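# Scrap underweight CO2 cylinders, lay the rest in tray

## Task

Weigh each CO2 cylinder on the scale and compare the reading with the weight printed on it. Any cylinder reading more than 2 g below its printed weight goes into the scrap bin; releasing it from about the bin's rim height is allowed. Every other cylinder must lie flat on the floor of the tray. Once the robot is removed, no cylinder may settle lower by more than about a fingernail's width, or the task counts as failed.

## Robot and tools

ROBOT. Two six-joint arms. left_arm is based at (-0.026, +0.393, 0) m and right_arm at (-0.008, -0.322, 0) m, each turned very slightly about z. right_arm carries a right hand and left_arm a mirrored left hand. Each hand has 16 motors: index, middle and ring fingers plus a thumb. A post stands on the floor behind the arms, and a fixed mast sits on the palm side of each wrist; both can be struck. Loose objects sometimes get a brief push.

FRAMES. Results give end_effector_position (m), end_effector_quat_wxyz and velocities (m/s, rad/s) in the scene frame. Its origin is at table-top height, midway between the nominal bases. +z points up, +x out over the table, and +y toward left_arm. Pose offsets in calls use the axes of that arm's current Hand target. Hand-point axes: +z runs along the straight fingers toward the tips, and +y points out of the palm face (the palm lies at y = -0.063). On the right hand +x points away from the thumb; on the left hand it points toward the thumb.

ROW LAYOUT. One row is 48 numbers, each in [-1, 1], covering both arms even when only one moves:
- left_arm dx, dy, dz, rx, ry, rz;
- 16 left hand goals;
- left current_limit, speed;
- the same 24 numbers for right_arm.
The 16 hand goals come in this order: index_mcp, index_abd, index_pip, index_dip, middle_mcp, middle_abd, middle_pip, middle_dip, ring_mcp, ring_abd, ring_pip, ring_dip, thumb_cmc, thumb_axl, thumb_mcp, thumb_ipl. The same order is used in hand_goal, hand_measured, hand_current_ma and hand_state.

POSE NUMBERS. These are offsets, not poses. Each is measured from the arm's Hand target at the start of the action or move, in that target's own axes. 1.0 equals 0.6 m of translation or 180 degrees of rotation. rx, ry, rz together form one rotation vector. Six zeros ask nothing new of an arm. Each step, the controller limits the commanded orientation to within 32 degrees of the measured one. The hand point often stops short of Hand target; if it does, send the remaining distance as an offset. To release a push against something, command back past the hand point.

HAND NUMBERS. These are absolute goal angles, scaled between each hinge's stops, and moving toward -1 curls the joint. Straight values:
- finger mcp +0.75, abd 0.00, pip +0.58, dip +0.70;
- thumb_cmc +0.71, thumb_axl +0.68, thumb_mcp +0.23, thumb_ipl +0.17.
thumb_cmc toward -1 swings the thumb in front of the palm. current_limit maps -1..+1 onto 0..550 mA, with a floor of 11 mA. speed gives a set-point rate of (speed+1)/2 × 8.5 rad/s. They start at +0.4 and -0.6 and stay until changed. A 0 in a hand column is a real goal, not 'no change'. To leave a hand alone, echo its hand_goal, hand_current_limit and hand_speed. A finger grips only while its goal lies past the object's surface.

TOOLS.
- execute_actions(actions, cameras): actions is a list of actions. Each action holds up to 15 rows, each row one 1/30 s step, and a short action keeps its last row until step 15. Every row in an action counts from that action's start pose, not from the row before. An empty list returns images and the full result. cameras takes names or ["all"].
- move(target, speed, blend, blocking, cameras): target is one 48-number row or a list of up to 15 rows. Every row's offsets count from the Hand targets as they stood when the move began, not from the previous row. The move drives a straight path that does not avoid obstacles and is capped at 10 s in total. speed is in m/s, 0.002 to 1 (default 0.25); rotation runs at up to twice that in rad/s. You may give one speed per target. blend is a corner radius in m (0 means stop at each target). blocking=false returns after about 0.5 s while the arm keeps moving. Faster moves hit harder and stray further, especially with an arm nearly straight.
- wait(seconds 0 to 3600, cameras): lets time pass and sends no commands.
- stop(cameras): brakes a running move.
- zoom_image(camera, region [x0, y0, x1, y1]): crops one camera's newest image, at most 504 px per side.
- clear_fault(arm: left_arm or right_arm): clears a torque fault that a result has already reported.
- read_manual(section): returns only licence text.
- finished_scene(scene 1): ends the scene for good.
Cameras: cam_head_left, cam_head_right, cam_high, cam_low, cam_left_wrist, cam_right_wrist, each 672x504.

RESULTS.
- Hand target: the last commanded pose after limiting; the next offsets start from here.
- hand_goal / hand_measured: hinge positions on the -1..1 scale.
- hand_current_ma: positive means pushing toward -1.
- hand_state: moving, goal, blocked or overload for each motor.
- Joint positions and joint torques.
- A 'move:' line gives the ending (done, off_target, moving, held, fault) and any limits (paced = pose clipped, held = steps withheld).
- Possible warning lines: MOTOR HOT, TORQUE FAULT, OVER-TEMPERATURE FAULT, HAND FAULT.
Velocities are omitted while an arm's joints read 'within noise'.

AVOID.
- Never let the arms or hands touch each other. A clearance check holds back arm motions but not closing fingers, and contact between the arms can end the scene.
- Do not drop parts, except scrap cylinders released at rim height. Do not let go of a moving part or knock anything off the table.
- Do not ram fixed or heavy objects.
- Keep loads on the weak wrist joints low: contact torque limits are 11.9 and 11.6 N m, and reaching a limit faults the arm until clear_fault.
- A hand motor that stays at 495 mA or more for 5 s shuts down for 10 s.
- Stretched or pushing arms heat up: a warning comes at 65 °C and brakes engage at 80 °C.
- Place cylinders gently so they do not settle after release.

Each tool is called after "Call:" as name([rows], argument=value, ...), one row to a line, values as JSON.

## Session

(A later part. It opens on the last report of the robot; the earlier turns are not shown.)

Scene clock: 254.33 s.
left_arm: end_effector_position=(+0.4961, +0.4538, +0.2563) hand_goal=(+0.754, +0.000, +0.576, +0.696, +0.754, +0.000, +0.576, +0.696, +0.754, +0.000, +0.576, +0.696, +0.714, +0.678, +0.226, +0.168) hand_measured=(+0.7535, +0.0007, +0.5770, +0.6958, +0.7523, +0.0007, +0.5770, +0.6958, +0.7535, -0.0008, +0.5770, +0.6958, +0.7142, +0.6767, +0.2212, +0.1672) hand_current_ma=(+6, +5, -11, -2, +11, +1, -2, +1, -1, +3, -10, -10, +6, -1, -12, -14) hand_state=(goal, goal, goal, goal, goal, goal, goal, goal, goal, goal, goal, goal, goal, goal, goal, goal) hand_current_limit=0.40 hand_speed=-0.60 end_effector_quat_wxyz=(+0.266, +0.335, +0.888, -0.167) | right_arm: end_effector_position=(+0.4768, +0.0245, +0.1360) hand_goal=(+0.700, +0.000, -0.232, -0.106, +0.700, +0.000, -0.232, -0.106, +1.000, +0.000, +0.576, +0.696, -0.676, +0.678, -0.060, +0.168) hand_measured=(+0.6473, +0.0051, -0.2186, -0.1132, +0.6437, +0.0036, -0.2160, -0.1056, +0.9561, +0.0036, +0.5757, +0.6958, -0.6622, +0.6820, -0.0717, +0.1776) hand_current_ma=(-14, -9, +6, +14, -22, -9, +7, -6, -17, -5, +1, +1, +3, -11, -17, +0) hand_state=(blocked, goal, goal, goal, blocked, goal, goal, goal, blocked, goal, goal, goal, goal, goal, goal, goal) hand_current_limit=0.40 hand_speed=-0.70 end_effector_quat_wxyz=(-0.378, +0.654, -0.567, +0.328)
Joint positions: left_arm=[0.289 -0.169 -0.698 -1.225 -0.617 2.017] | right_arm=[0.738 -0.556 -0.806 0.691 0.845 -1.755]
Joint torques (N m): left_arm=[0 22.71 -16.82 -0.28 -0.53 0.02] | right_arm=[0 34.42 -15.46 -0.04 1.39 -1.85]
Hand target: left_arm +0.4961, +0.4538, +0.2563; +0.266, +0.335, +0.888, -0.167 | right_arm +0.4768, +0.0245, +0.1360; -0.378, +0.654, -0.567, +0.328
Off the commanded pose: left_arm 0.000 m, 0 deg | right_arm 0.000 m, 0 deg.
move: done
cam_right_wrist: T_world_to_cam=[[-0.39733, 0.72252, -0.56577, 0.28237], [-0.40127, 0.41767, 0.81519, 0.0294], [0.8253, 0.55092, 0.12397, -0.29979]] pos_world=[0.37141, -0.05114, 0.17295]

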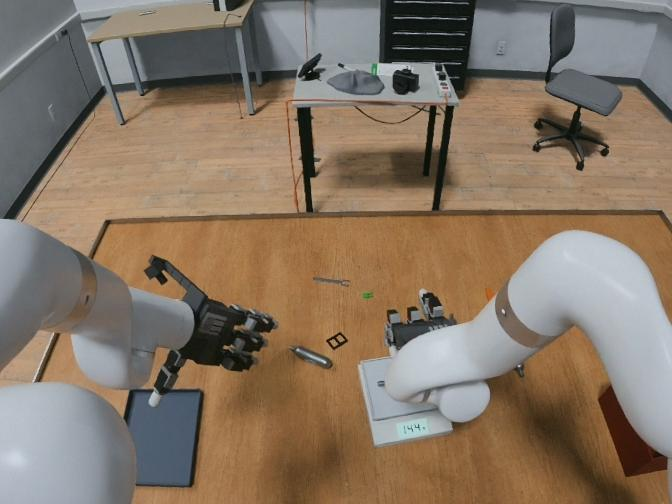

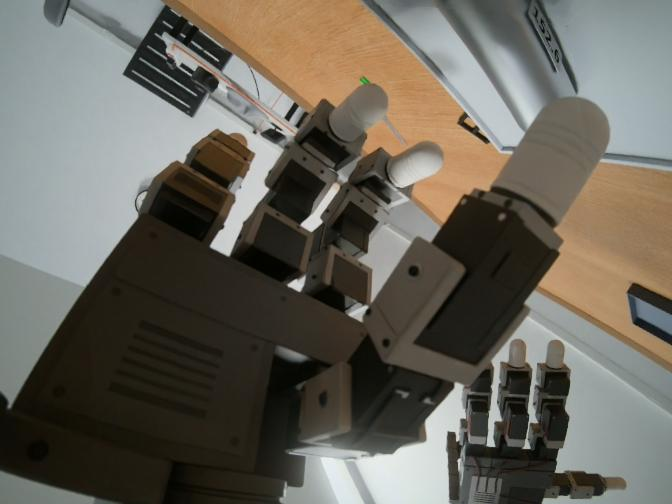

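Call:
move([
  [0,0,0,0,0,0, 0.754,0,0.576,0.696,0.754,0,0.576,0.696,0.754,0,0.576,0.696,0.714,0.678,0.226,0.168,0.4,-0.6, 0,0.0642,0.0371,0,0,0, 0.70,0,-0.232,-0.107,0.70,0,-0.232,-0.107,1,0,0.576,0.696,-0.676,0.678,-0.06,0.168,0.4,-0.7],
  [0,0,0,0,0,0, 0.754,0,0.576,0.696,0.754,0,0.576,0.696,0.754,0,0.576,0.696,0.714,0.678,0.226,0.168,0.4,-0.6, 0,0.0642,0.0371,0,0,0, 0.47,0,-0.232,-0.107,0.47,0,-0.232,-0.107,1,0,0.576,0.696,-0.676,0.678,-0.19,0.168,0.4,-0.85],
  [0,0,0,0,0,0, 0.754,0,0.576,0.696,0.754,0,0.576,0.696,0.754,0,0.576,0.696,0.714,0.678,0.226,0.168,0.4,-0.6, 0,0.0642,0.0371,0,0,0, 0.25,0,-0.26,-0.15,0.22,0,-0.26,-0.15,1,0,0.576,0.696,-0.676,0.678,-0.47,0.12,0.4,-0.85],
], speed=0.1, cameras=["cam_head_left","cam_right_wrist"])

Scene clock: 286.23 s.
left_arm: end_effector_position=(+0.4961, +0.4538, +0.2563) hand_goal=(+0.754, +0.000, +0.576, +0.696, +0.754, +0.000, +0.576, +0.696, +0.754, +0.000, +0.576, +0.696, +0.714, +0.678, +0.226, +0.168) hand_measured=(+0.7535, -0.0008, +0.5770, +0.6958, +0.7535, +0.0007, +0.5770, +0.6971, +0.7535, -0.0008, +0.5770, +0.6958, +0.7142, +0.6777, +0.2212, +0.1672) hand_current_ma=(+1, +6, -14, -3, +9, +3, -5, +9, -8, +2, -8, -6, +10, -6, -8, -10) hand_state=(goal, goal, goal, goal, goal, goal, goal, goal, goal, goal, goal, goal, goal, goal, goal, goal) hand_current_limit=0.40 hand_speed=-0.60 end_effector_quat_wxyz=(+0.266, +0.335, +0.888, -0.167) | right_arm: end_effector_position=(+0.4768, +0.0245, +0.0915) hand_goal=(+0.250, +0.000, -0.260, -0.150, +0.220, +0.000, -0.260, -0.150, +1.000, +0.000, +0.576, +0.696, -0.676, +0.678, -0.470, +0.120) hand_measured=(+0.4013, +0.0051, -0.2237, -0.1285, +0.3760, +0.0007, -0.2237, -0.1349, +0.9549, -0.0008, +0.5757, +0.6958, -0.6647, +0.6809, -0.1895, +0.1938) hand_current_ma=(+98, -13, +14, +16, +97, -6, +1, +1, -19, -9, -9, -2, +5, -15, +277, +51) hand_state=(blocked, goal, blocked, blocked, blocked, goal, blocked, goal, blocked, goal, goal, goal, goal, goal, moving, blocked) hand_current_limit=0.40 hand_speed=-0.85 end_effector_quat_wxyz=(-0.378, +0.654, -0.567, +0.328)
Joint positions: left_arm=[0.289 -0.169 -0.698 -1.225 -0.617 2.017] | right_arm=[0.738 -0.663 -0.825 0.646 0.915 -1.684]
Joint torques (N m): left_arm=[0 22.71 -16.82 -0.28 -0.53 0.02] | right_arm=[0 36.09 -13.96 -0.02 1.38 0.01]
Hand target: left_arm +0.4961, +0.4538, +0.2563; +0.266, +0.335, +0.888, -0.167 | right_arm +0.4768, +0.0245, +0.0915; -0.378, +0.654, -0.567, +0.328
Off the commanded pose: left_arm 0.000 m, 0 deg | right_arm 0.000 m, 0 deg.
move: done
cam_right_wrist: T_world_to_cam=[[-0.39742, 0.72251, -0.56572, 0.25722], [-0.40127, 0.4176, 0.81522, 0.06567], [0.82525, 0.55099, 0.12396, -0.29425]] pos_world=[0.37141, -0.05114, 0.12845]

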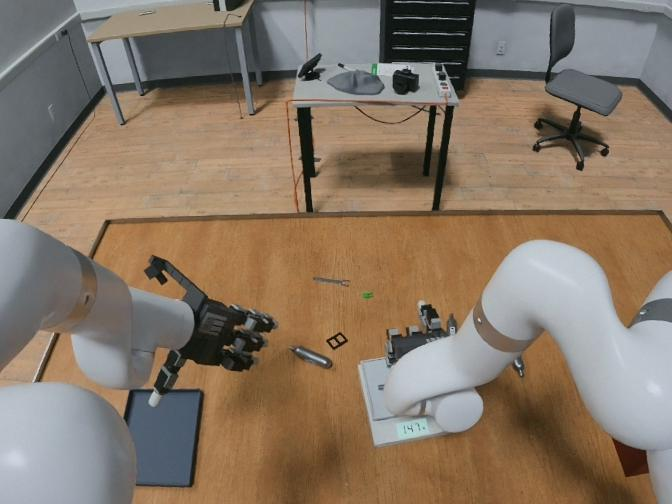

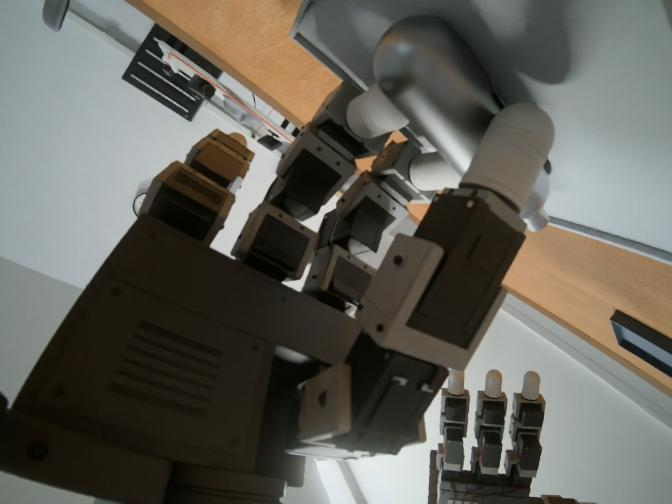

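Call:
move([
  [0,0,0,0,0,0, 0.754,0,0.576,0.696,0.754,0,0.576,0.696,0.754,0,0.576,0.696,0.714,0.678,0.226,0.168,0.4,-0.6, 0,-0.2432,-0.1404,0,0,0, 0.25,0,-0.26,-0.15,0.22,0,-0.26,-0.15,1,0,0.576,0.696,-0.676,0.678,-0.47,0.12,0.4,-0.85],
  [0,0,0,0,0,0, 0.754,0,0.576,0.696,0.754,0,0.576,0.696,0.754,0,0.576,0.696,0.714,0.678,0.226,0.168,0.4,-0.6, 0.9449,-0.021,-0.5251,0,0.4729,0.2731, 0.25,0,-0.26,-0.15,0.22,0,-0.26,-0.15,1,0,0.576,0.696,-0.676,0.678,-0.47,0.12,0.4,-0.85],
], speed=0.22, blend=[0.05,0], cameras=["all"])

Scene clock: 298.73 s.
left_arm: end_effector_position=(+0.4961, +0.4538, +0.2563) hand_goal=(+0.754, +0.000, +0.576, +0.696, +0.754, +0.000, +0.576, +0.696, +0.754, +0.000, +0.576, +0.696, +0.714, +0.678, +0.226, +0.168) hand_measured=(+0.7535, +0.0007, +0.5770, +0.6958, +0.7535, -0.0008, +0.5770, +0.6958, +0.7535, -0.0008, +0.5770, +0.6958, +0.7142, +0.6777, +0.2212, +0.1672) hand_current_ma=(+10, +9, -8, -12, +6, +6, -12, +8, -9, -2, -8, -12, +5, +2, -7, -3) hand_state=(goal, goal, goal, goal, goal, goal, goal, goal, goal, goal, goal, goal, goal, goal, goal, goal) hand_current_limit=0.40 hand_speed=-0.60 end_effector_quat_wxyz=(+0.266, +0.335, +0.888, -0.167) | right_arm: end_effector_position=(+0.2933, -0.5744, +0.2603) hand_goal=(+0.250, +0.000, -0.260, -0.150, +0.220, +0.000, -0.260, -0.150, +1.000, +0.000, +0.576, +0.696, -0.676, +0.678, -0.470, +0.120) hand_measured=(+0.2530, +0.0065, -0.2365, -0.1438, +0.2144, -0.0008, -0.2353, -0.1362, +0.9549, -0.0008, +0.5757, +0.6958, -0.6785, +0.6798, -0.4240, +0.1452) hand_current_ma=(+7, -9, +9, +2, +0, +1, +0, -1, -21, -6, +0, +2, +2, -8, +18, +11) hand_state=(goal, goal, blocked, goal, goal, goal, blocked, goal, blocked, goal, goal, goal, goal, goal, blocked, blocked) hand_current_limit=0.40 hand_speed=-0.85 end_effector_quat_wxyz=(+0.000, +0.001, +0.866, -0.500)
Joint positions: left_arm=[0.289 -0.169 -0.698 -1.225 -0.617 2.017] | right_arm=[-0.345 0.081 -0.399 1.525 0.949 -2.131]
Joint torques (N m): left_arm=[0 22.71 -16.82 -0.28 -0.53 0.02] | right_arm=[0 15.19 -18.22 -0.59 1.16 1.74]
Hand target: left_arm +0.4961, +0.4538, +0.2563; +0.266, +0.335, +0.888, -0.167 | right_arm +0.2933, -0.5744, +0.2603; +0.000, +0.001, +0.866, -0.500
Off the commanded pose: left_arm 0.000 m, 0 deg | right_arm 0.000 m, 0 deg.
move: done
cam_right_wrist: T_world_to_cam=[[0.7729, 0.28887, -0.56496, 0.12002], [0.47024, 0.33703, 0.81565, -0.19744], [0.42602, -0.89608, 0.12465, -0.54797]] pos_world=[0.23353, -0.45915, 0.29716]

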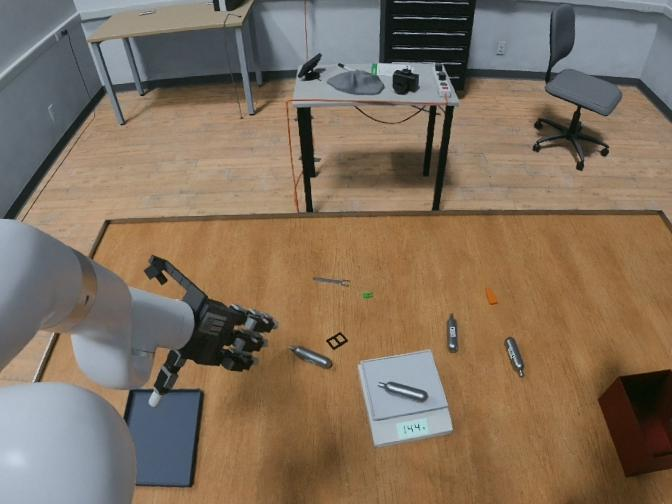

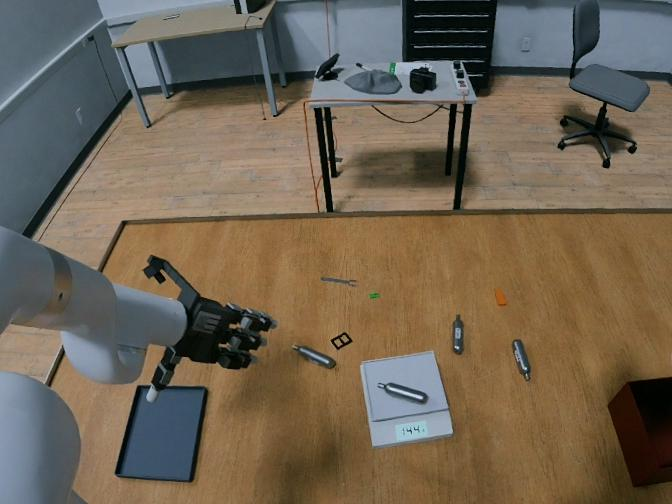

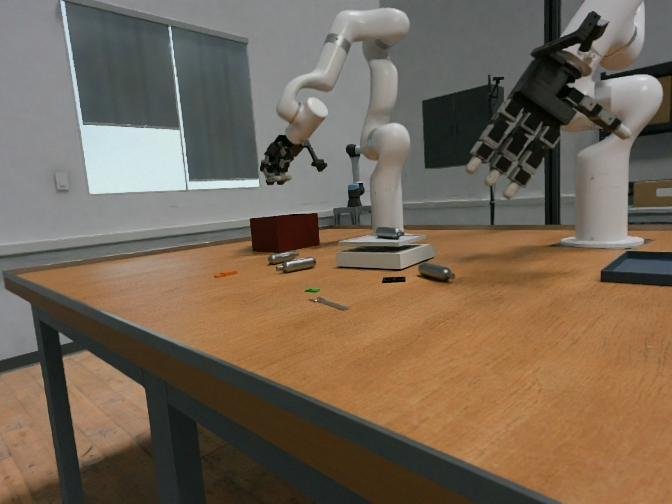

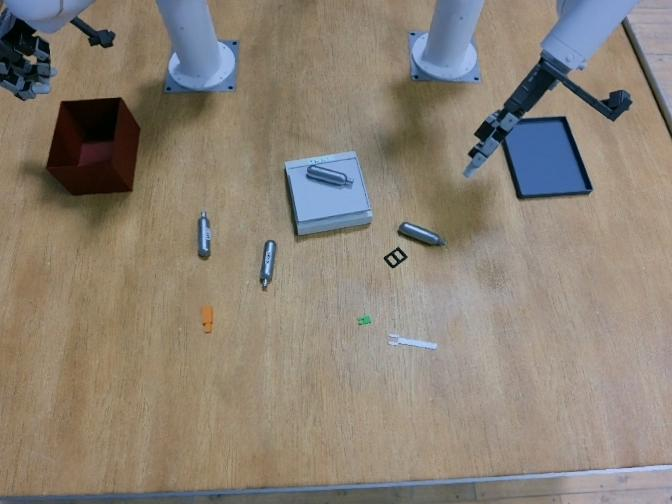

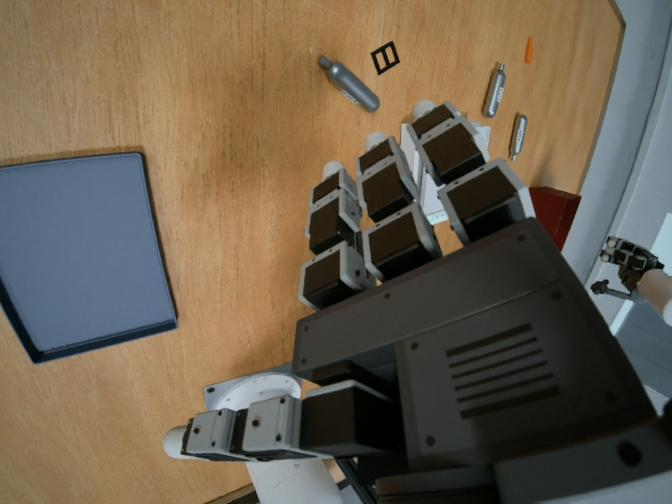

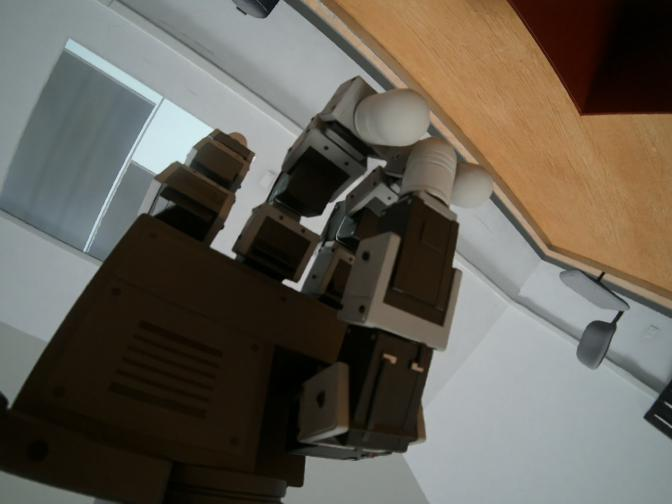

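Call:
zoom_image(camera="cam_low", region=[280, 140, 380, 240])

Call:
zoom_image(camera="cam_head_left", region=[350, 350, 450, 450])

Call:
zoom_image(camera="cam_low", region=[40, 80, 160, 200])

Scaled by 5.040.

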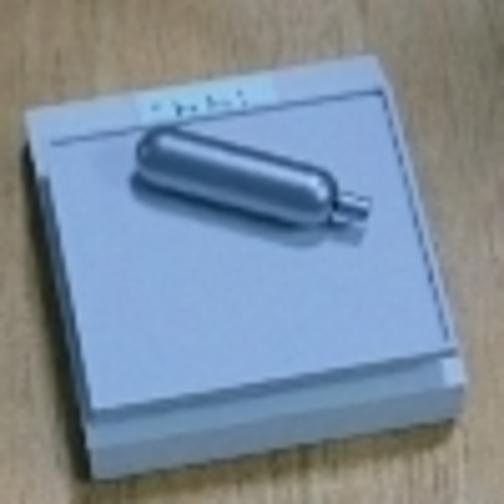

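Scaled by 5.040.

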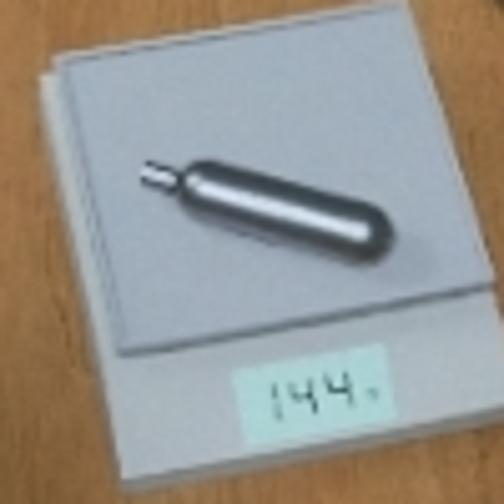

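Scaled by 4.200.

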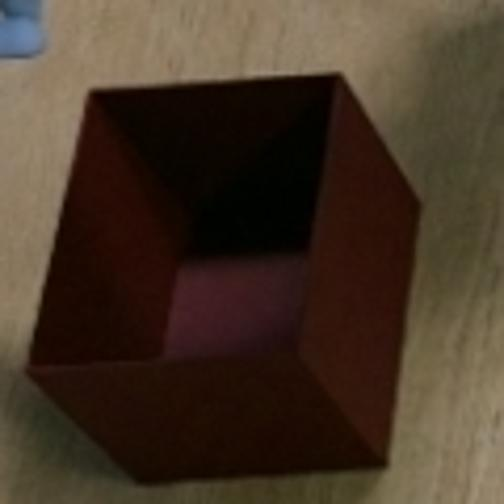

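Call:
move([
  [0,0,0,0,0,0, 0.754,0,0.576,0.696,0.754,0,0.576,0.696,0.754,0,0.576,0.696,0.714,0.678,0.226,0.168,0.4,-0.6, -0.2517,0.5793,-0.8023,0,-0.3507,-0.2025, 0.72,0,-0.232,-0.107,0.72,0,-0.232,-0.107,1,0,0.576,0.696,-0.676,0.678,-0.056,0.168,0.4,-0.6],
], speed=0.25, cameras=["cam_head_left","cam_right_wrist","cam_low"])

Scene clock: 325.47 s.
left_arm: end_effector_position=(+0.4961, +0.4538, +0.2563) hand_goal=(+0.754, +0.000, +0.576, +0.696, +0.754, +0.000, +0.576, +0.696, +0.754, +0.000, +0.576, +0.696, +0.714, +0.678, +0.226, +0.168) hand_measured=(+0.7535, +0.0007, +0.5770, +0.6958, +0.7535, -0.0008, +0.5770, +0.6958, +0.7535, +0.0007, +0.5770, +0.6971, +0.7142, +0.6777, +0.2212, +0.1681) hand_current_ma=(+4, +4, -3, -4, +12, +3, -1, +3, -8, +4, -11, -14, +8, -4, -6, -8) hand_state=(goal, goal, goal, goal, goal, goal, goal, goal, goal, goal, goal, goal, goal, goal, goal, goal) hand_current_limit=0.40 hand_speed=-0.60 end_effector_quat_wxyz=(+0.266, +0.335, +0.888, -0.167) | right_arm: end_effector_position=(+0.4458, +0.0159, +0.1997) hand_goal=(+0.720, +0.000, -0.232, -0.106, +0.720, +0.000, -0.232, -0.106, +1.000, +0.000, +0.576, +0.696, -0.676, +0.678, -0.056, +0.168) hand_measured=(+0.6715, +0.0065, -0.2327, -0.1132, +0.6690, +0.0051, -0.2314, -0.1107, +0.9561, +0.0051, +0.5770, +0.6971, -0.6735, +0.6841, -0.0618, +0.1614) hand_current_ma=(-21, -6, +2, +7, -28, -1, -7, -8, -18, +0, +2, -7, +2, -7, -12, -4) hand_state=(blocked, goal, goal, goal, blocked, goal, goal, goal, blocked, goal, goal, goal, goal, goal, goal, goal) hand_current_limit=0.40 hand_speed=-0.60 end_effector_quat_wxyz=(+0.297, -0.514, +0.697, -0.403)
Joint positions: left_arm=[0.289 -0.169 -0.698 -1.225 -0.617 2.017] | right_arm=[0.879 -0.443 -0.847 1.426 0.936 -2.036]
Joint torques (N m): left_arm=[0 22.71 -16.82 -0.28 -0.53 0.02] | right_arm=[0 32.71 -17.32 -0.47 1.26 -1.81]
Hand target: left_arm +0.4961, +0.4538, +0.2563; +0.266, +0.335, +0.888, -0.167 | right_arm +0.4458, +0.0159, +0.1997; +0.297, -0.514, +0.697, -0.403
Off the commanded pose: left_arm 0.000 m, 0 deg | right_arm 0.000 m, 0 deg.
move: done
cam_right_wrist: T_world_to_cam=[[-0.04878, 0.82321, -0.56564, 0.15545], [-0.18362, 0.54927, 0.81522, -0.13046], [0.98179, 0.14363, 0.12437, -0.34075]] pos_world=[0.31818, -0.00736, 0.23666]
Images, in order (width x height): cam_head_left 672x504, cam_low 672x504, cam_right_wrist 672x504.

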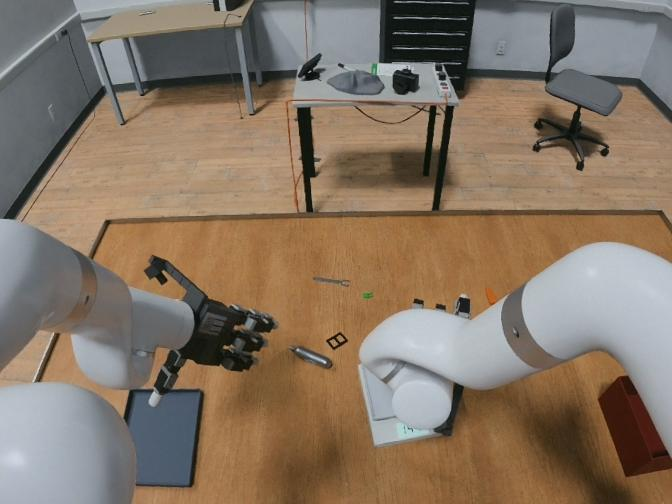

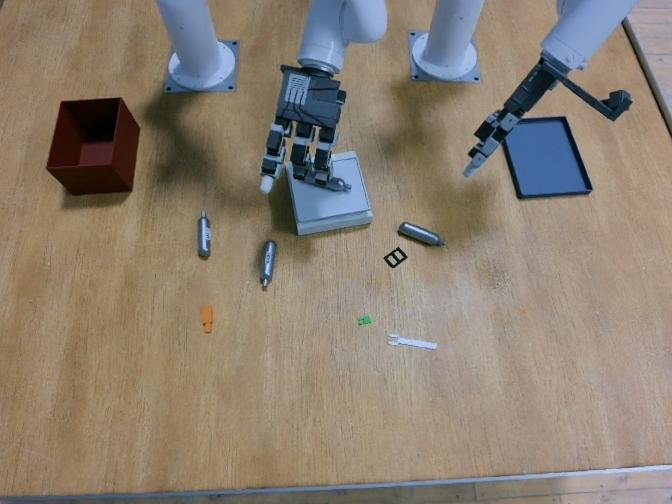

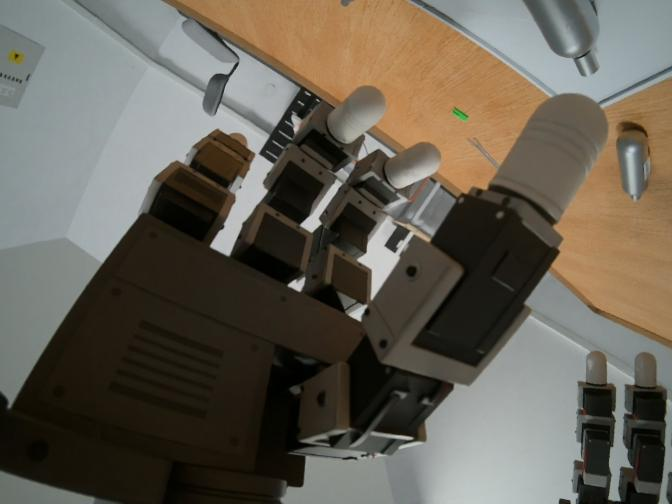

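Call:
move([
  [0,0,0,0,0,0, 0.754,0,0.576,0.696,0.754,0,0.576,0.696,0.754,0,0.576,0.696,0.714,0.678,0.226,0.168,0.4,-0.6, 0,0.1611,0.09,0,0,0, 0.72,0,-0.232,-0.107,0.72,0,-0.232,-0.107,1,0,0.576,0.696,-0.676,0.678,-0.056,0.168,0.4,-0.6],
], speed=0.1, cameras=["cam_head_left","cam_right_wrist","cam_low","cam_high"])

Call:
zoom_image(camera="cam_low", region=[260, 110, 390, 250])

Call:
zoom_image(camera="cam_head_left", region=[380, 400, 460, 450])

Scene clock: 332.43 s.
left_arm: end_effector_position=(+0.4961, +0.4538, +0.2563) hand_goal=(+0.754, +0.000, +0.576, +0.696, +0.754, +0.000, +0.576, +0.696, +0.754, +0.000, +0.576, +0.696, +0.714, +0.678, +0.226, +0.168) hand_measured=(+0.7523, +0.0007, +0.5770, +0.6958, +0.7523, -0.0008, +0.5770, +0.6958, +0.7535, -0.0008, +0.5770, +0.6958, +0.7142, +0.6767, +0.2212, +0.1672) hand_current_ma=(+4, +9, -10, -1, +7, +7, -7, +7, -11, -2, -7, -7, +8, -4, -12, -9) hand_state=(goal, goal, goal, goal, goal, goal, goal, goal, goal, goal, goal, goal, goal, goal, goal, goal) hand_current_limit=0.40 hand_speed=-0.60 end_effector_quat_wxyz=(+0.266, +0.335, +0.888, -0.167) | right_arm: end_effector_position=(+0.4443, +0.0163, +0.0890) hand_goal=(+0.720, +0.000, -0.232, -0.106, +0.720, +0.000, -0.232, -0.106, +1.000, +0.000, +0.576, +0.696, -0.676, +0.678, -0.056, +0.168) hand_measured=(+0.7028, +0.0051, -0.2378, -0.1158, +0.7004, +0.0051, -0.2365, -0.1158, +0.9537, +0.0036, +0.5744, +0.6958, -0.6722, +0.6830, -0.0618, +0.1643) hand_current_ma=(+2, -6, +2, -2, -2, -10, -4, -10, -18, -16, -7, -5, +6, -4, -11, -4) hand_state=(goal, goal, goal, goal, goal, goal, goal, goal, blocked, goal, goal, goal, goal, goal, goal, goal) hand_current_limit=0.40 hand_speed=-0.60 end_effector_quat_wxyz=(+0.297, -0.514, +0.697, -0.403)
Joint positions: left_arm=[0.289 -0.169 -0.698 -1.225 -0.617 2.017] | right_arm=[0.882 -0.689 -0.869 1.275 0.986 -1.77]
Joint torques (N m): left_arm=[0 22.71 -16.82 -0.28 -0.53 0.02] | right_arm=[0 36.81 -13.93 -0.2 1.38 0]
Hand target: left_arm +0.4961, +0.4538, +0.2563; +0.266, +0.335, +0.888, -0.167 | right_arm +0.4444, +0.0163, +0.0890; +0.297, -0.514, +0.697, -0.403
Off the commanded pose: left_arm 0.000 m, 0 deg | right_arm 0.000 m, 0 deg.
move: done
cam_right_wrist: T_world_to_cam=[[-0.04886, 0.8232, -0.56565, 0.09231], [-0.18368, 0.54926, 0.81521, -0.04066], [0.98177, 0.14373, 0.12436, -0.32557]] pos_world=[0.31668, -0.00686, 0.12585]
Images, in order (width x height): cam_head_left 672x504, cam_high 672x504, cam_low 672x504, cam_right_wrist 672x504.

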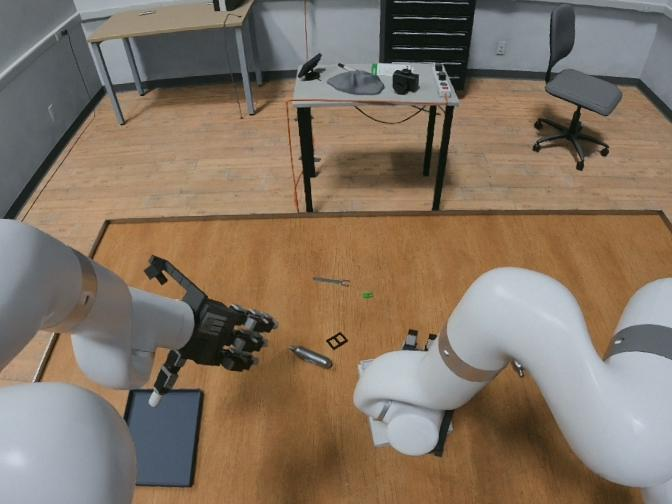

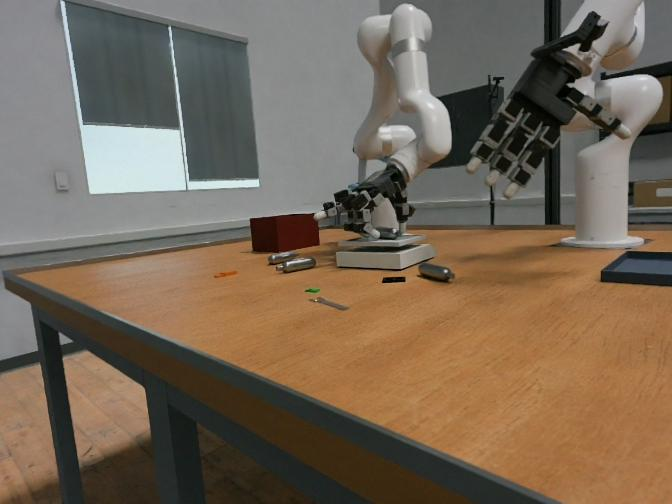

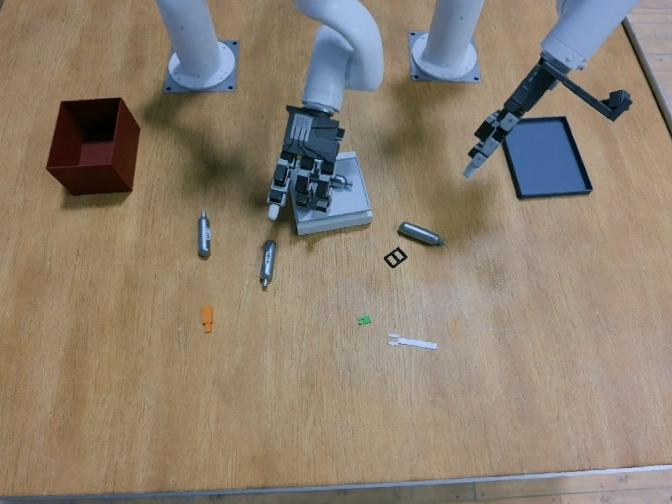

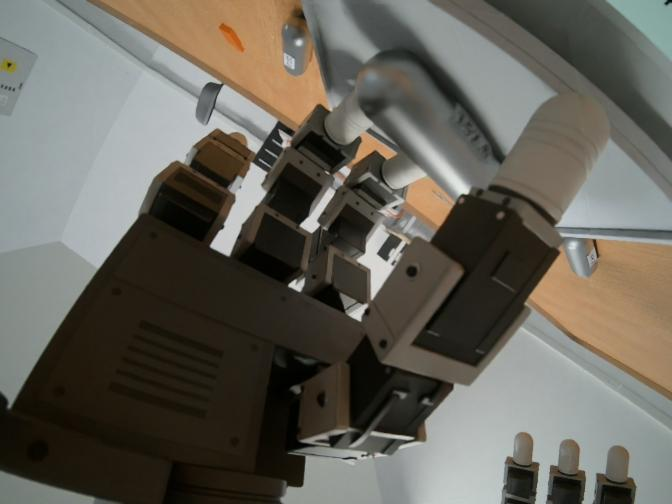

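Scaled by 3.600.

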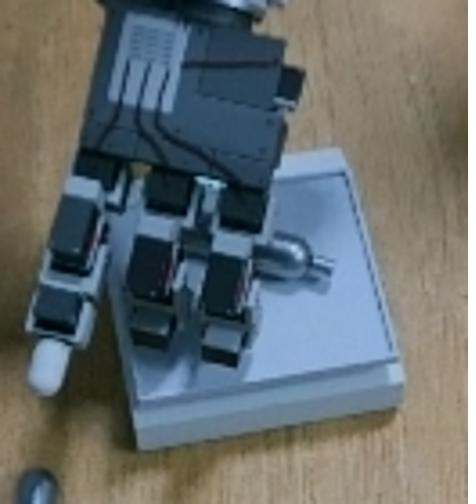

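Scaled by 6.300.

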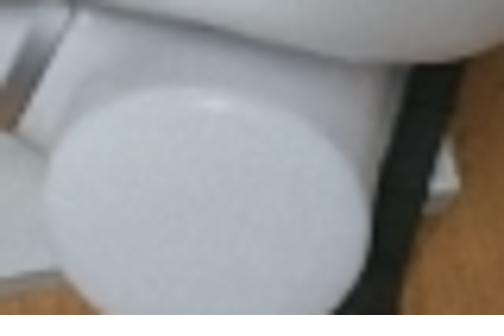

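Call:
move([
  [0,0,0,0,0,0, 0.754,0,0.576,0.696,0.754,0,0.576,0.696,0.754,0,0.576,0.696,0.714,0.678,0.226,0.168,0.4,-0.6, 0,0,0,0,0,0, 0.48,0,-0.232,-0.107,0.48,0,-0.232,-0.107,1,0,0.576,0.696,-0.676,0.678,-0.19,0.168,0.4,-0.85],
  [0,0,0,0,0,0, 0.754,0,0.576,0.696,0.754,0,0.576,0.696,0.754,0,0.576,0.696,0.714,0.678,0.226,0.168,0.4,-0.6, 0,0,0,0,0,0, 0.35,0,-0.26,-0.14,0.35,0,-0.26,-0.14,1,0,0.576,0.696,-0.676,0.678,-0.4,0.1,0.4,-0.85],
  [0,0,0,0,0,0, 0.754,0,0.576,0.696,0.754,0,0.576,0.696,0.754,0,0.576,0.696,0.714,0.678,0.226,0.168,0.4,-0.6, 0,0,0,0,0,0, 0.17,0,-0.32,-0.16,0.15,0,-0.32,-0.16,1,0,0.576,0.696,-0.676,0.678,-0.65,0,0.4,-0.85],
], cameras=["cam_right_wrist"])

Scene clock: 342.67 s.
left_arm: end_effector_position=(+0.4961, +0.4538, +0.2563) hand_goal=(+0.754, +0.000, +0.576, +0.696, +0.754, +0.000, +0.576, +0.696, +0.754, +0.000, +0.576, +0.696, +0.714, +0.678, +0.226, +0.168) hand_measured=(+0.7535, +0.0007, +0.5770, +0.6958, +0.7535, -0.0008, +0.5757, +0.6958, +0.7523, -0.0008, +0.5770, +0.6958, +0.7142, +0.6767, +0.2212, +0.1672) hand_current_ma=(-6, -1, -5, -8, +10, +10, -5, -3, -5, +0, -10, -17, +3, -2, -6, -4) hand_state=(goal, goal, goal, goal, goal, goal, goal, goal, goal, goal, goal, goal, goal, goal, goal, goal) hand_current_limit=0.40 hand_speed=-0.60 end_effector_quat_wxyz=(+0.266, +0.335, +0.888, -0.167) | right_arm: end_effector_position=(+0.4444, +0.0163, +0.0890) hand_goal=(+0.170, +0.000, -0.320, -0.160, +0.150, +0.000, -0.320, -0.160, +1.000, +0.000, +0.576, +0.696, -0.676, +0.678, -0.650, +0.000) hand_measured=(+0.4303, +0.0007, -0.2365, -0.1285, +0.4122, +0.0007, -0.2314, -0.1285, +0.9537, +0.0021, +0.5744, +0.6958, -0.6685, +0.6830, -0.1875, +0.1567) hand_current_ma=(+198, -16, +36, +23, +191, -5, +37, -2, -16, -7, +1, -3, +4, -5, +374, +134) hand_state=(blocked, goal, blocked, blocked, blocked, goal, blocked, blocked, blocked, goal, goal, goal, goal, goal, blocked, blocked) hand_current_limit=0.40 hand_speed=-0.85 end_effector_quat_wxyz=(+0.297, -0.514, +0.697, -0.403)
Joint positions: left_arm=[0.289 -0.169 -0.698 -1.225 -0.617 2.017] | right_arm=[0.882 -0.689 -0.869 1.275 0.986 -1.77]
Joint torques (N m): left_arm=[0 22.71 -16.82 -0.28 -0.53 0.02] | right_arm=[0 36.8 -13.92 -0.19 1.36 0.01]
Hand target: left_arm +0.4961, +0.4538, +0.2563; +0.266, +0.335, +0.888, -0.167 | right_arm +0.4444, +0.0163, +0.0890; +0.297, -0.514, +0.697, -0.403
Off the commanded pose: left_arm 0.000 m, 0 deg | right_arm 0.000 m, 0 deg.
move: done
cam_right_wrist: T_world_to_cam=[[-0.04878, 0.82321, -0.56564, 0.09229], [-0.18362, 0.54927, 0.81522, -0.04068], [0.98179, 0.14363, 0.12437, -0.32557]] pos_world=[0.31668, -0.00686, 0.12585]

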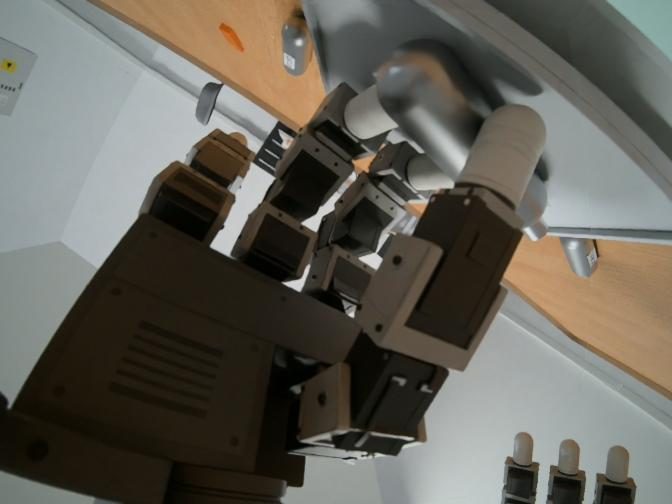

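Call:
move([
  [0,0,0,0,0,0, 0.754,0,0.576,0.696,0.754,0,0.576,0.696,0.754,0,0.576,0.696,0.714,0.678,0.226,0.168,0.4,-0.6, 0,-0.0866,-0.05,0,0,0, 0.17,0,-0.32,-0.16,0.15,0,-0.32,-0.16,1,0,0.576,0.696,-0.676,0.678,-0.65,0,0.4,-0.85],
], speed=0.08, cameras=["cam_right_wrist","cam_high"])

Call:
zoom_image(camera="cam_high", region=[300, 140, 450, 280])

Scene clock: 346.60 s.
left_arm: end_effector_position=(+0.4961, +0.4538, +0.2563) hand_goal=(+0.754, +0.000, +0.576, +0.696, +0.754, +0.000, +0.576, +0.696, +0.754, +0.000, +0.576, +0.696, +0.714, +0.678, +0.226, +0.168) hand_measured=(+0.7535, -0.0008, +0.5770, +0.6958, +0.7523, +0.0007, +0.5770, +0.6958, +0.7535, -0.0008, +0.5770, +0.6945, +0.7142, +0.6767, +0.2212, +0.1672) hand_current_ma=(-2, +4, -3, -9, +13, +7, -1, +5, -1, +4, -4, -8, +8, -6, -3, -8) hand_state=(goal, goal, goal, goal, goal, goal, goal, goal, goal, goal, goal, goal, goal, goal, goal, goal) hand_current_limit=0.40 hand_speed=-0.60 end_effector_quat_wxyz=(+0.266, +0.335, +0.888, -0.167) | right_arm: end_effector_position=(+0.4443, +0.0163, +0.1490) hand_goal=(+0.170, +0.000, -0.320, -0.160, +0.150, +0.000, -0.320, -0.160, +1.000, +0.000, +0.576, +0.696, -0.676, +0.678, -0.650, +0.000) hand_measured=(+0.4291, -0.0008, -0.2134, -0.1247, +0.4001, +0.0065, -0.2314, -0.1285, +0.9537, +0.0051, +0.5731, +0.6971, -0.6559, +0.6841, -0.1875, +0.1567) hand_current_ma=(+196, -3, +52, +20, +182, -11, +34, +2, -20, -8, -2, -10, +10, -10, +371, +136) hand_state=(blocked, goal, blocked, blocked, blocked, goal, blocked, blocked, blocked, goal, goal, goal, goal, goal, blocked, blocked) hand_current_limit=0.40 hand_speed=-0.85 end_effector_quat_wxyz=(+0.297, -0.514, +0.697, -0.403)
Joint positions: left_arm=[0.289 -0.169 -0.698 -1.225 -0.617 2.017] | right_arm=[0.882 -0.55 -0.847 1.352 0.957 -1.906]
Joint torques (N m): left_arm=[0 22.71 -16.82 -0.28 -0.53 0.02] | right_arm=[0 34.59 -15.79 -0.33 1.31 -1.74]
Hand target: left_arm +0.4961, +0.4538, +0.2563; +0.266, +0.335, +0.888, -0.167 | right_arm +0.4443, +0.0163, +0.1490; +0.297, -0.514, +0.697, -0.403
Off the commanded pose: left_arm 0.000 m, 0 deg | right_arm 0.000 m, 0 deg.
move: done
cam_right_wrist: T_world_to_cam=[[-0.04878, 0.82321, -0.56564, 0.12623], [-0.18362, 0.54927, 0.81522, -0.08959], [0.98179, 0.14363, 0.12437, -0.33304]] pos_world=[0.31668, -0.00686, 0.18585]
Images, in order (width x height): cam_high 672x504, cam_right_wrist 672x504.

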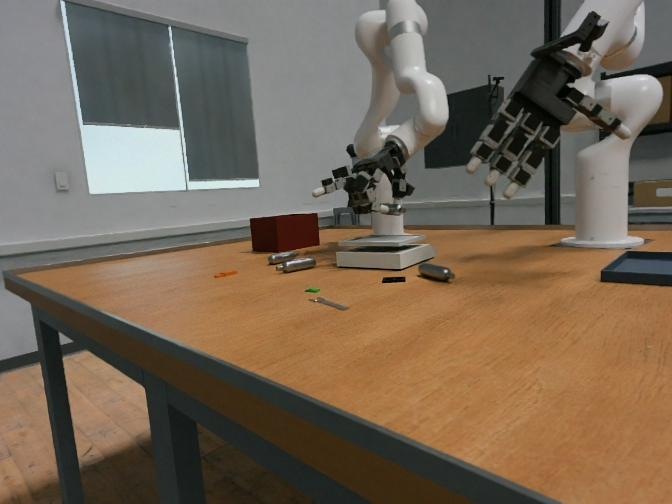

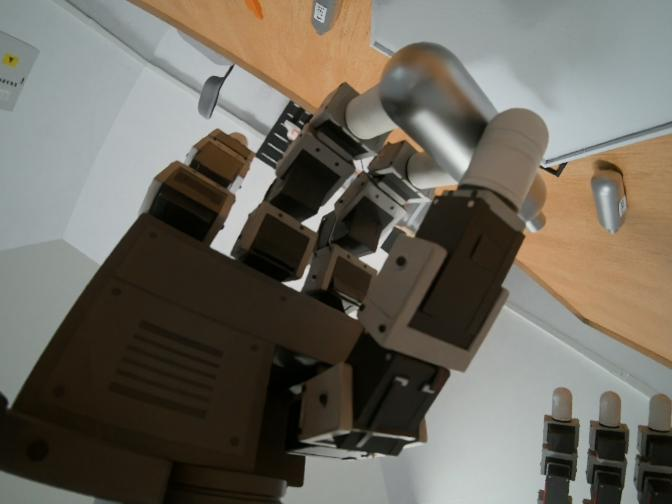

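Scaled by 3.360.

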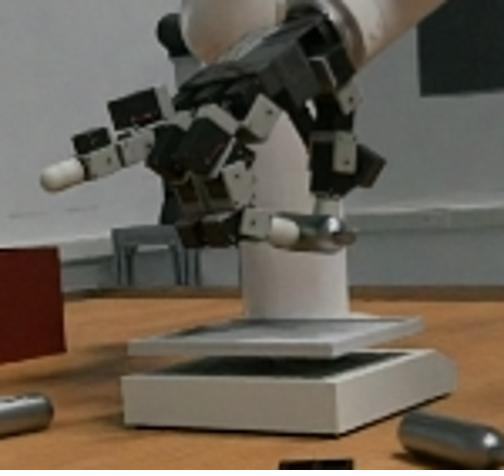

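Call:
move([
  [0,0,0,0,0,0, 0.754,0,0.576,0.696,0.754,0,0.576,0.696,0.754,0,0.576,0.696,0.714,0.678,0.226,0.168,0.4,-0.6, 0.5453,-0.1562,-0.0663,0,0.2165,0.125, 0.17,0,-0.32,-0.16,0.15,0,-0.32,-0.16,1,0,0.576,0.696,-0.676,0.678,-0.65,0,0.4,-0.85],
], speed=0.18, cameras=["cam_high"])

Call:
move([
  [0,0,0,0,0,0, 0.754,0,0.576,0.696,0.754,0,0.576,0.696,0.754,0,0.576,0.696,0.714,0.678,0.226,0.168,0.4,-0.6, 0.3102,-0.1772,0.307,0,0.1342,0.0775, 0.17,0,-0.32,-0.16,0.15,0,-0.32,-0.16,1,0,0.576,0.696,-0.676,0.678,-0.65,0,0.4,-0.85],
], speed=0.18, cameras=["cam_high","cam_low","cam_right_wrist","cam_head_right"])

Scene clock: 356.83 s.
left_arm: end_effector_position=(+0.4961, +0.4538, +0.2563) hand_goal=(+0.754, +0.000, +0.576, +0.696, +0.754, +0.000, +0.576, +0.696, +0.754, +0.000, +0.576, +0.696, +0.714, +0.678, +0.226, +0.168) hand_measured=(+0.7535, -0.0008, +0.5757, +0.6945, +0.7535, -0.0008, +0.5770, +0.6958, +0.7535, -0.0008, +0.5770, +0.6971, +0.7142, +0.6767, +0.2212, +0.1681) hand_current_ma=(+6, +2, -8, -5, +12, +9, -8, +7, -6, +3, -7, -4, +2, -11, -6, -8) hand_state=(goal, goal, goal, goal, goal, goal, goal, goal, goal, goal, goal, goal, goal, goal, goal, goal) hand_current_limit=0.40 hand_speed=-0.60 end_effector_quat_wxyz=(+0.266, +0.335, +0.888, -0.167) | right_arm: end_effector_position=(+0.3591, -0.2998, +0.2502) hand_goal=(+0.170, +0.000, -0.320, -0.160, +0.150, +0.000, -0.320, -0.160, +1.000, +0.000, +0.576, +0.696, -0.676, +0.678, -0.650, +0.000) hand_measured=(+0.4291, -0.0008, -0.2122, -0.1247, +0.3989, +0.0051, -0.2314, -0.1298, +0.9537, +0.0007, +0.5744, +0.6958, -0.6559, +0.6830, -0.1875, +0.1567) hand_current_ma=(+201, -2, +57, +19, +180, -1, +33, +1, -18, -11, -9, -5, +8, -12, +375, +134) hand_state=(blocked, goal, blocked, blocked, blocked, goal, blocked, blocked, blocked, goal, goal, goal, blocked, goal, blocked, blocked) hand_current_limit=0.40 hand_speed=-0.85 end_effector_quat_wxyz=(+0.120, -0.208, +0.841, -0.486)
Joint positions: left_arm=[0.289 -0.169 -0.698 -1.225 -0.617 2.017] | right_arm=[0.486 0.015 -0.429 1.804 1.098 -2.075]
Joint torques (N m): left_arm=[0 22.71 -16.82 -0.28 -0.53 0.02] | right_arm=[0 16.65 -17.3 -0.69 1.21 0.01]
Hand target: left_arm +0.4961, +0.4538, +0.2563; +0.266, +0.335, +0.888, -0.167 | right_arm +0.3591, -0.2998, +0.2502; +0.120, -0.208, +0.841, -0.486
Off the commanded pose: left_arm 0.000 m, 0 deg | right_arm 0.000 m, 0 deg.
move: done

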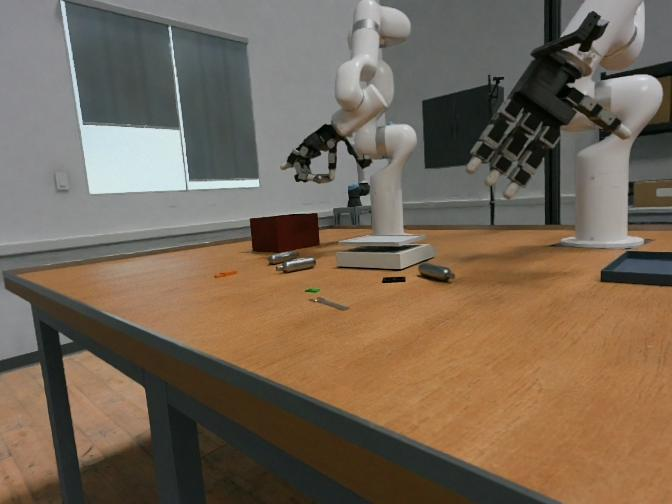

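Scene clock: 358.83 s.
left_arm: end_effector_position=(+0.4961, +0.4538, +0.2563) hand_goal=(+0.754, +0.000, +0.576, +0.696, +0.754, +0.000, +0.576, +0.696, +0.754, +0.000, +0.576, +0.696, +0.714, +0.678, +0.226, +0.168) hand_measured=(+0.7535, -0.0008, +0.5770, +0.6958, +0.7535, +0.0007, +0.5770, +0.6958, +0.7523, +0.0007, +0.5770, +0.6958, +0.7142, +0.6767, +0.2212, +0.1672) hand_current_ma=(+1, +5, -4, -4, +17, +1, -7, +4, -10, -5, -16, -15, +7, -5, -8, -8) hand_state=(goal, goal, goal, goal, goal, goal, goal, goal, goal, goal, goal, goal, goal, goal, goal, goal) hand_current_limit=0.40 hand_speed=-0.60 end_effector_quat_wxyz=(+0.266, +0.335, +0.888, -0.167) | right_arm: end_effector_position=(+0.2934, -0.5747, +0.2503) hand_goal=(+0.170, +0.000, -0.320, -0.160, +0.150, +0.000, -0.320, -0.160, +1.000, +0.000, +0.576, +0.696, -0.676, +0.678, -0.650, +0.000) hand_measured=(+0.4279, -0.0008, -0.2096, -0.1247, +0.3989, +0.0065, -0.2314, -0.1298, +0.9524, +0.0021, +0.5744, +0.6958, -0.6559, +0.6841, -0.1875, +0.1567) hand_current_ma=(+205, -11, +59, +27, +176, -5, +37, +5, -14, -8, -1, -9, +2, -10, +371, +133) hand_state=(blocked, goal, blocked, blocked, blocked, goal, blocked, blocked, blocked, goal, goal, goal, blocked, goal, blocked, blocked) hand_current_limit=0.40 hand_speed=-0.85 end_effector_quat_wxyz=(+0.000, +0.001, +0.866, -0.500)
Joint positions: left_arm=[0.289 -0.169 -0.698 -1.225 -0.617 2.017] | right_arm=[-0.346 0.054 -0.393 1.501 0.951 -2.091]
Joint torques (N m): left_arm=[0 22.71 -16.82 -0.28 -0.53 0.02] | right_arm=[0 15.77 -17.82 -0.55 1.2 1.91]
Hand target: left_arm +0.4961, +0.4538, +0.2563; +0.266, +0.335, +0.888, -0.167 | right_arm +0.2934, -0.5747, +0.2503; +0.000, +0.001, +0.866, -0.500
Off the commanded pose: left_arm 0.000 m, 0 deg | right_arm 0.000 m, 0 deg.
move: done
cam_right_wrist: T_world_to_cam=[[0.7729, 0.28887, -0.56496, 0.11431], [0.47024, 0.33703, 0.81565, -0.18927], [0.42602, -0.89608, 0.12465, -0.54707]] pos_world=[0.23373, -0.45945, 0.28715]
Images, in order (width x height): cam_head_right 672x504, cam_high 672x504, cam_low 672x504, cam_right_wrist 672x504.

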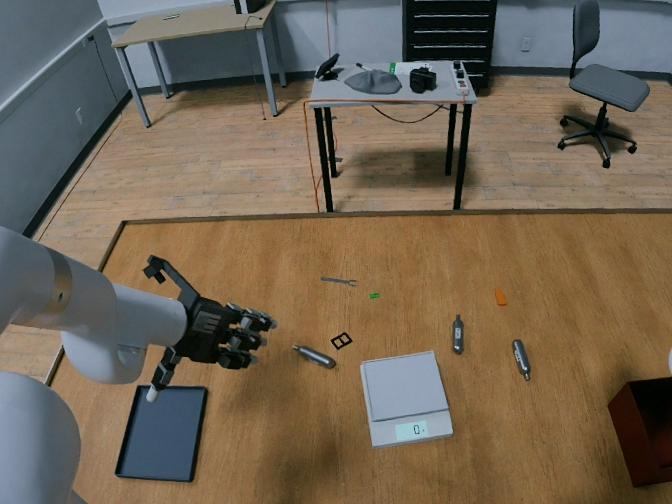

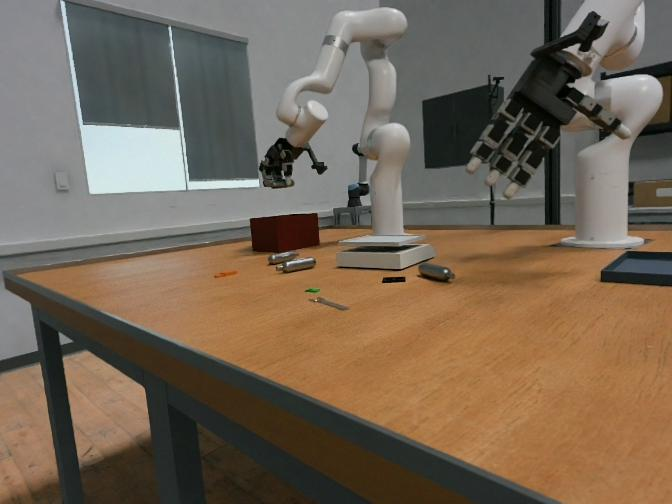

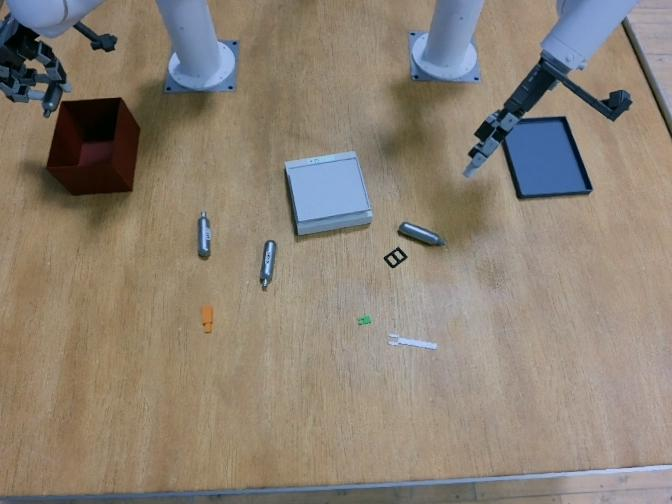

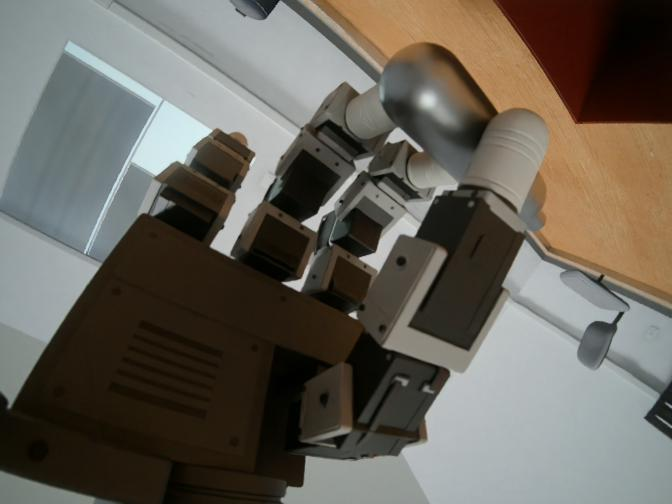

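Call:
zoom_image(camera="cam_head_right", region=[572, 340, 672, 504])

Call:
zoom_image(camera="cam_low", region=[0, 0, 160, 200])

Call:
zoom_image(camera="cam_high", region=[220, 120, 360, 270])

Scaled by 3.073.

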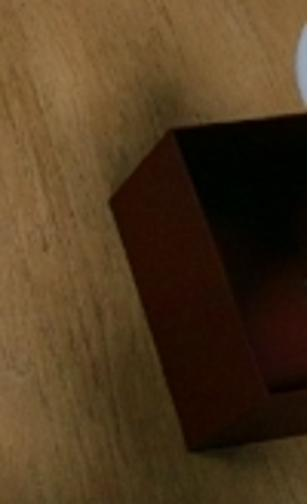

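Scaled by 2.520.

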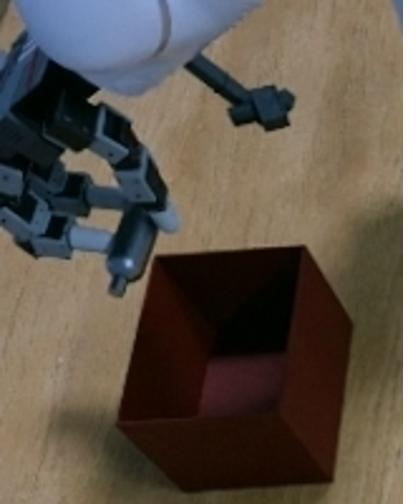

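Scaled by 3.360.

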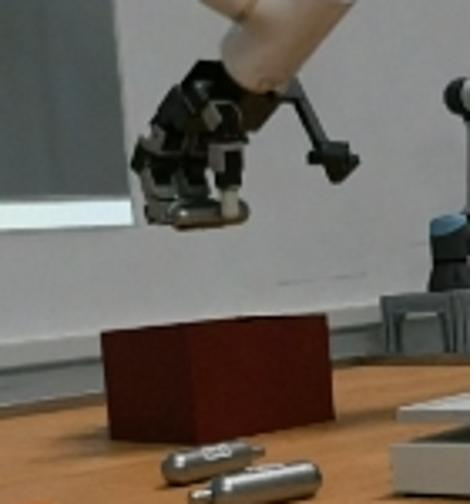

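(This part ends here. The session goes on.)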